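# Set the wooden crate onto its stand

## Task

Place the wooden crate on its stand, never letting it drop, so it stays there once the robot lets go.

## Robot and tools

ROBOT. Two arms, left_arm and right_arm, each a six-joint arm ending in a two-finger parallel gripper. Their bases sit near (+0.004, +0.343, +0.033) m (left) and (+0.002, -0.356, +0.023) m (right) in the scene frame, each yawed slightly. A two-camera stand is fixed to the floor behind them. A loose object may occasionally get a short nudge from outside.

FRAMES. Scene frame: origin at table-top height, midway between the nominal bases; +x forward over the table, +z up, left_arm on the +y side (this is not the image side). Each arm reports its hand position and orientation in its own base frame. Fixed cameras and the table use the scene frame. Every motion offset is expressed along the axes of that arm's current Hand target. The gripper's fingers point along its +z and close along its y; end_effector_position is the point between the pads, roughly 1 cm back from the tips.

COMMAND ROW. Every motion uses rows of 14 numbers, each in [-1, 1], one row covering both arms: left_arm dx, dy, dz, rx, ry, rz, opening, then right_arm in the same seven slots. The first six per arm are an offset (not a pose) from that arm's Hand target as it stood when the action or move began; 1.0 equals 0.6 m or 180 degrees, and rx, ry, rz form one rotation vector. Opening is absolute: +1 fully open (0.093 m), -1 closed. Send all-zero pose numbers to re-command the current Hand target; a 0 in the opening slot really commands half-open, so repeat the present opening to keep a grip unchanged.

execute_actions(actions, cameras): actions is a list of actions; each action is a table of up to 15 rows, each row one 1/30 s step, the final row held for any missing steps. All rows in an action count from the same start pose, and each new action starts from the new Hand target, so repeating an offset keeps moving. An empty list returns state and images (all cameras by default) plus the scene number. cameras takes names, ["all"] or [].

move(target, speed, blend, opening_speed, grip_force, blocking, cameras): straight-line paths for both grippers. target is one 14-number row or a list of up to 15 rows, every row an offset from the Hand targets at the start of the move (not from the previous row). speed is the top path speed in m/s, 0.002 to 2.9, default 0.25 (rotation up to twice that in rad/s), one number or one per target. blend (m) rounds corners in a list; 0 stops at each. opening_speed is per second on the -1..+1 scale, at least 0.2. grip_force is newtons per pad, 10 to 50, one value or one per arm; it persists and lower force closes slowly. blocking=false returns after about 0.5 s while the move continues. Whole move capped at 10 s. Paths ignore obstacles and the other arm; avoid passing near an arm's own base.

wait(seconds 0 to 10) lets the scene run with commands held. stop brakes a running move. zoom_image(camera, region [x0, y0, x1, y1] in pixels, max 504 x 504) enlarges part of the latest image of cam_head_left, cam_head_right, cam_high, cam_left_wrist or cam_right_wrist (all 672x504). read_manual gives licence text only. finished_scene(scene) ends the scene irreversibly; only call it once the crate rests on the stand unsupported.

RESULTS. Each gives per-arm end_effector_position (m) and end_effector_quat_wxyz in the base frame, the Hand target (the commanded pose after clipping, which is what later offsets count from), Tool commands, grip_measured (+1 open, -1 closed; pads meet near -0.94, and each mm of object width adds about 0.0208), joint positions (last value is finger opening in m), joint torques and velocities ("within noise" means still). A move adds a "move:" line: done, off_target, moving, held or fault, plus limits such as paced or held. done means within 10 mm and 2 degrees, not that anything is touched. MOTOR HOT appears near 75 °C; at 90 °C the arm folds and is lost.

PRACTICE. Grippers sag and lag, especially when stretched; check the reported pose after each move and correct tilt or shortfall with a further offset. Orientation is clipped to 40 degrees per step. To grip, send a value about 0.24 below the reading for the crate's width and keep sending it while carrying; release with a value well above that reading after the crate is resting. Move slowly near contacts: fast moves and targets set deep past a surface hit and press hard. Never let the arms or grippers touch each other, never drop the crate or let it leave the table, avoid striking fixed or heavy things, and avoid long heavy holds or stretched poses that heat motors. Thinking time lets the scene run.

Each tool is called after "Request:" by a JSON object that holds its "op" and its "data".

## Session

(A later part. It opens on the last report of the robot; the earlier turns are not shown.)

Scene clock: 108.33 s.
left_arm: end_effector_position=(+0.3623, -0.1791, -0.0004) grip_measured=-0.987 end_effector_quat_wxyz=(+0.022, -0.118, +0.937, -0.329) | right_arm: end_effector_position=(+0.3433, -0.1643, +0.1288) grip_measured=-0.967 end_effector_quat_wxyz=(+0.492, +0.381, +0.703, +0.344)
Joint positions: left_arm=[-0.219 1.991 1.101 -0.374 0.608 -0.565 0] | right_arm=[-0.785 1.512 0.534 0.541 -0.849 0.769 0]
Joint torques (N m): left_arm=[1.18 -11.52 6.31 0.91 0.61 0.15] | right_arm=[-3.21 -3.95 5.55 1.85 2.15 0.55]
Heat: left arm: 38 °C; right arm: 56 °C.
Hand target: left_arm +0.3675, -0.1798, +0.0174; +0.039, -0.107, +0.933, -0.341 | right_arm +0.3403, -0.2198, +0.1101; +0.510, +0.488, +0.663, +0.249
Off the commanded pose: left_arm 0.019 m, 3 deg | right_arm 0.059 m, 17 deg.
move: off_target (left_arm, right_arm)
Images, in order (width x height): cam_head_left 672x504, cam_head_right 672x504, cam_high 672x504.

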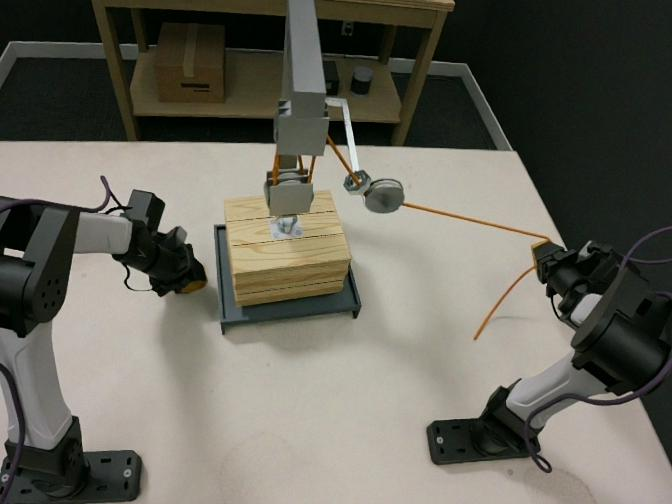

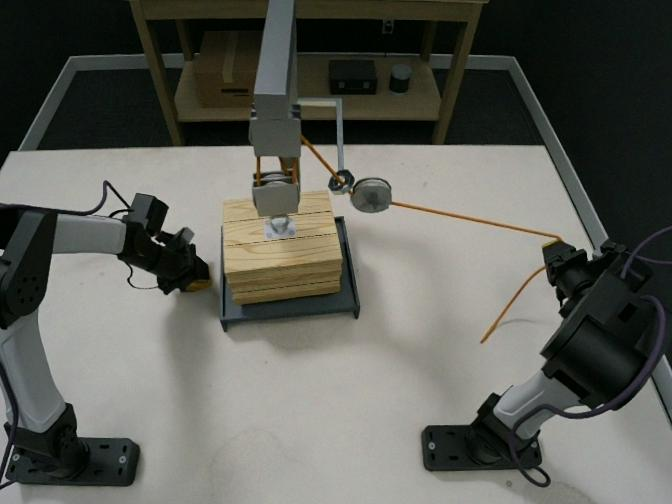

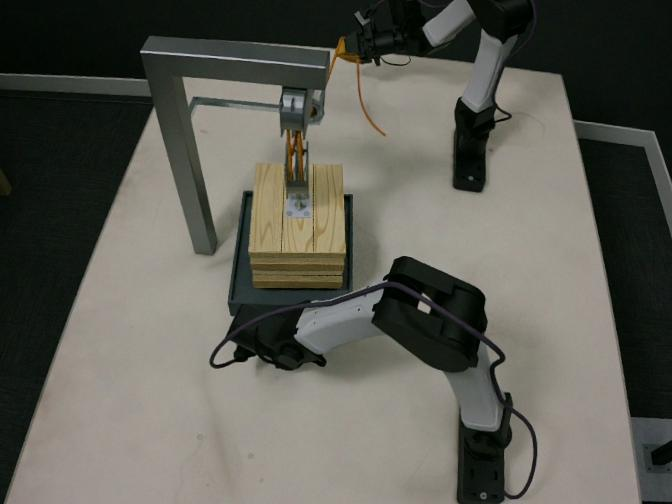

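Request:
{"op": "move", "data": {"target": [0,0,0,0,0,0,-1,0.188,0.08,-0.088,0,0,0,-1], "speed": 0.035, "cameras": ["cam_head_left","cam_head_right","cam_high"]}}

Request:
{"op": "zoom_image", "data": {"camera": "cam_head_right", "region": [170, 170, 400, 350]}}

Request:
{"op": "zoom_image", "data": {"camera": "cam_high", "region": [190, 130, 390, 330]}}

Scene clock: 115.43 s.
left_arm: end_effector_position=(+0.3623, -0.1791, -0.0004) grip_measured=-0.987 end_effector_quat_wxyz=(+0.022, -0.118, +0.937, -0.329) | right_arm: end_effector_position=(+0.3182, -0.0689, +0.1350) grip_measured=-0.967 end_effector_quat_wxyz=(+0.514, +0.432, +0.681, +0.291)
Joint positions: left_arm=[-0.219 1.991 1.101 -0.374 0.608 -0.565 0] | right_arm=[-0.368 1.024 0.243 0.46 -0.302 0.982 0]
Joint torques (N m): left_arm=[1.09 -11.58 6.35 0.94 0.57 0.16] | right_arm=[-0.8 -2.17 5.42 1.66 1.04 0.32]
Heat: left arm: 41 °C; right arm: 51 °C.
Hand target: left_arm +0.3675, -0.1798, +0.0174; +0.039, -0.107, +0.933, -0.341 | right_arm +0.3102, -0.0901, +0.1198; +0.510, +0.488, +0.663, +0.249
Off the commanded pose: left_arm 0.019 m, 3 deg | right_arm 0.027 m, 8 deg.
move: off_target (left_arm, right_arm)
Images, in order (width x height): cam_head_left 672x504, cam_head_right 672x504, cam_high 672x504.

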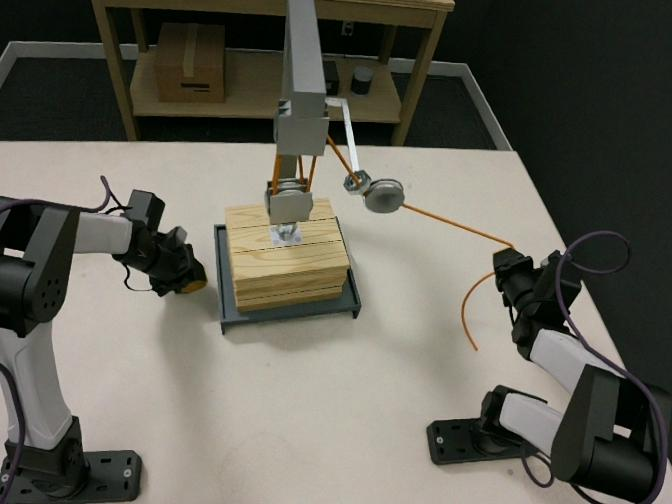

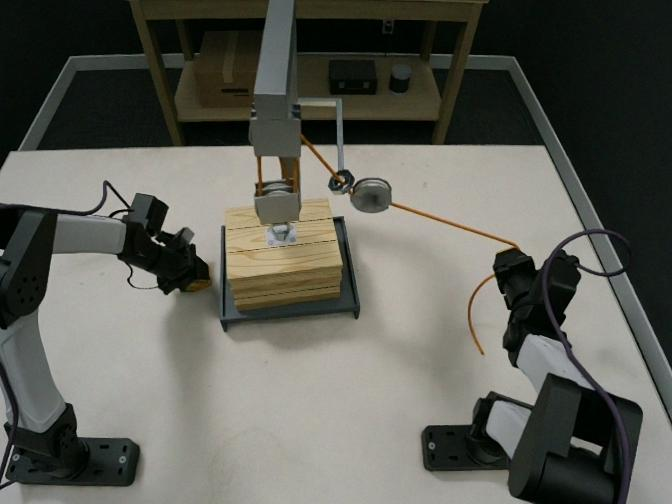

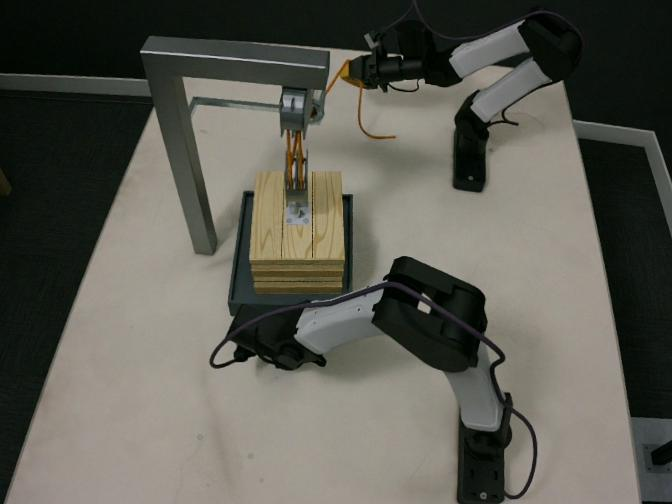

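Scaled by 2.191 from the camera's 672x504 image, which has a finer 960x720 frame.

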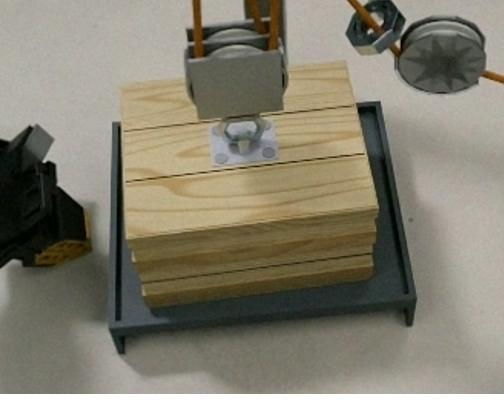

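Scaled by 2.520 from the camera's 672x504 image, which has a finer 960x720 frame.

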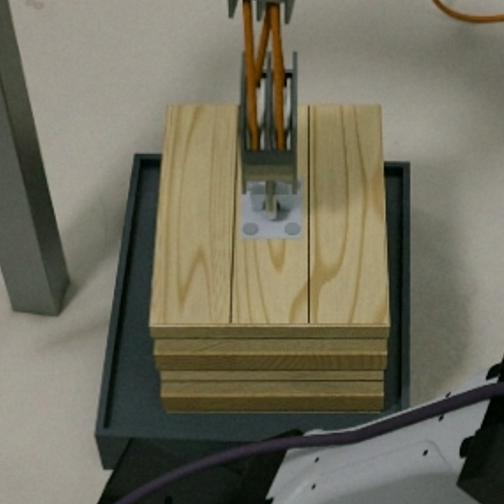

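Request:
{"op": "move", "data": {"target": [[0,0,0,0,0,0,-1,0.10,0.04,-0.03,0,0,0,-1],[0,0,-0.05,0,0,0,-1,0.10,0.04,-0.03,0,0,0,1],[0,0,-0.15,0,0,0,-1,0.10,0.04,-0.23,0,0,0,1]], "speed": [0.05,0.1,0.1], "cameras": ["cam_head_left","cam_head_right","cam_high"]}}

Request:
{"op": "zoom_image", "data": {"camera": "cam_head_right", "region": [170, 170, 400, 350]}}

Request:
{"op": "zoom_image", "data": {"camera": "cam_high", "region": [190, 130, 390, 330]}}

Scene clock: 124.23 s.
left_arm: end_effector_position=(+0.3467, -0.1228, +0.0662) grip_measured=-0.987 end_effector_quat_wxyz=(+0.014, -0.120, +0.936, -0.330) | right_arm: end_effector_position=(+0.1943, -0.0018, +0.1478) grip_measured=+1.000 end_effector_quat_wxyz=(+0.503, +0.483, +0.676, +0.238)
Joint positions: left_arm=[-0.059 1.817 1.174 -0.749 0.652 -0.373 0] | right_arm=[0.56 0.089 0.304 -0.721 0.671 1.394 0.093]
Joint torques (N m): left_arm=[0.87 -10.19 8.9 0.66 0.62 0.14] | right_arm=[0.96 2.61 9.59 1.73 0.36 0.17]
Heat: left arm: 42 °C; right arm: 45 °C.
Hand target: left_arm +0.3544, -0.1233, +0.0863; +0.039, -0.107, +0.933, -0.341 | right_arm +0.1926, -0.0034, +0.1628; +0.510, +0.488, +0.663, +0.249
Off the commanded pose: left_arm 0.021 m, 3 deg | right_arm 0.015 m, 2 deg.
move: off_target (left_arm, right_arm)
Images, in order (width x height): cam_head_left 672x504, cam_head_right 672x504, cam_high 672x504.

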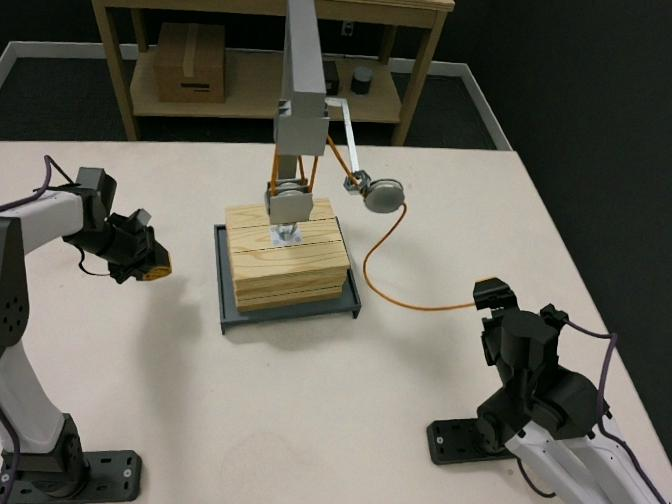

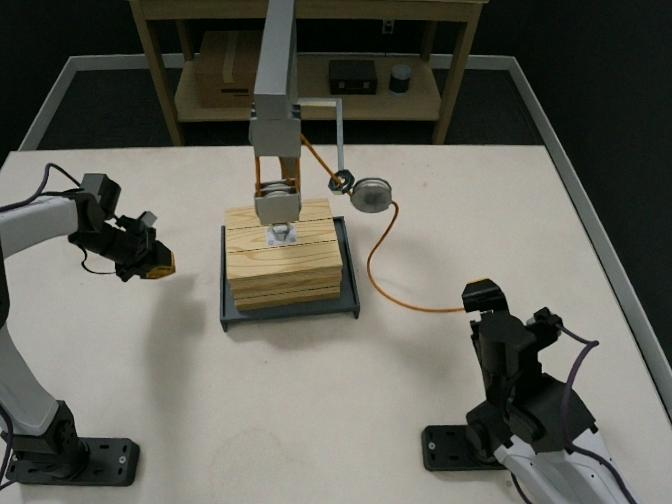

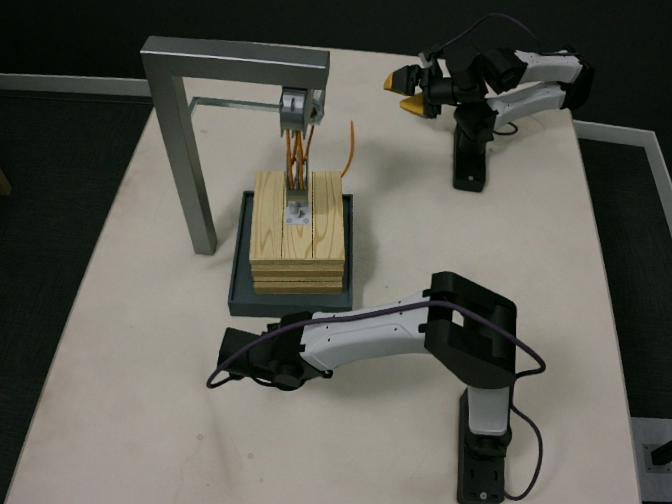

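Scaled by 2.191 from the camera's 672x504 image, which has a finer 960x720 frame.

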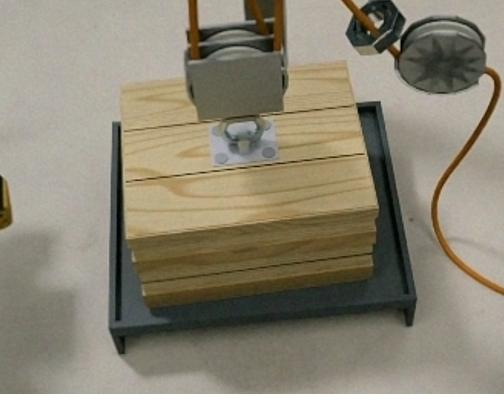

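Scaled by 2.520 from the camera's 672x504 image, which has a finer 960x720 frame.

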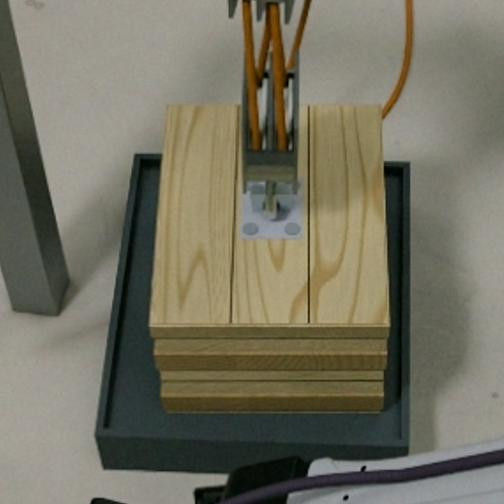

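Request:
{"op": "finished_scene", "data": {"scene": 2}}

The scene is finished: the task was done.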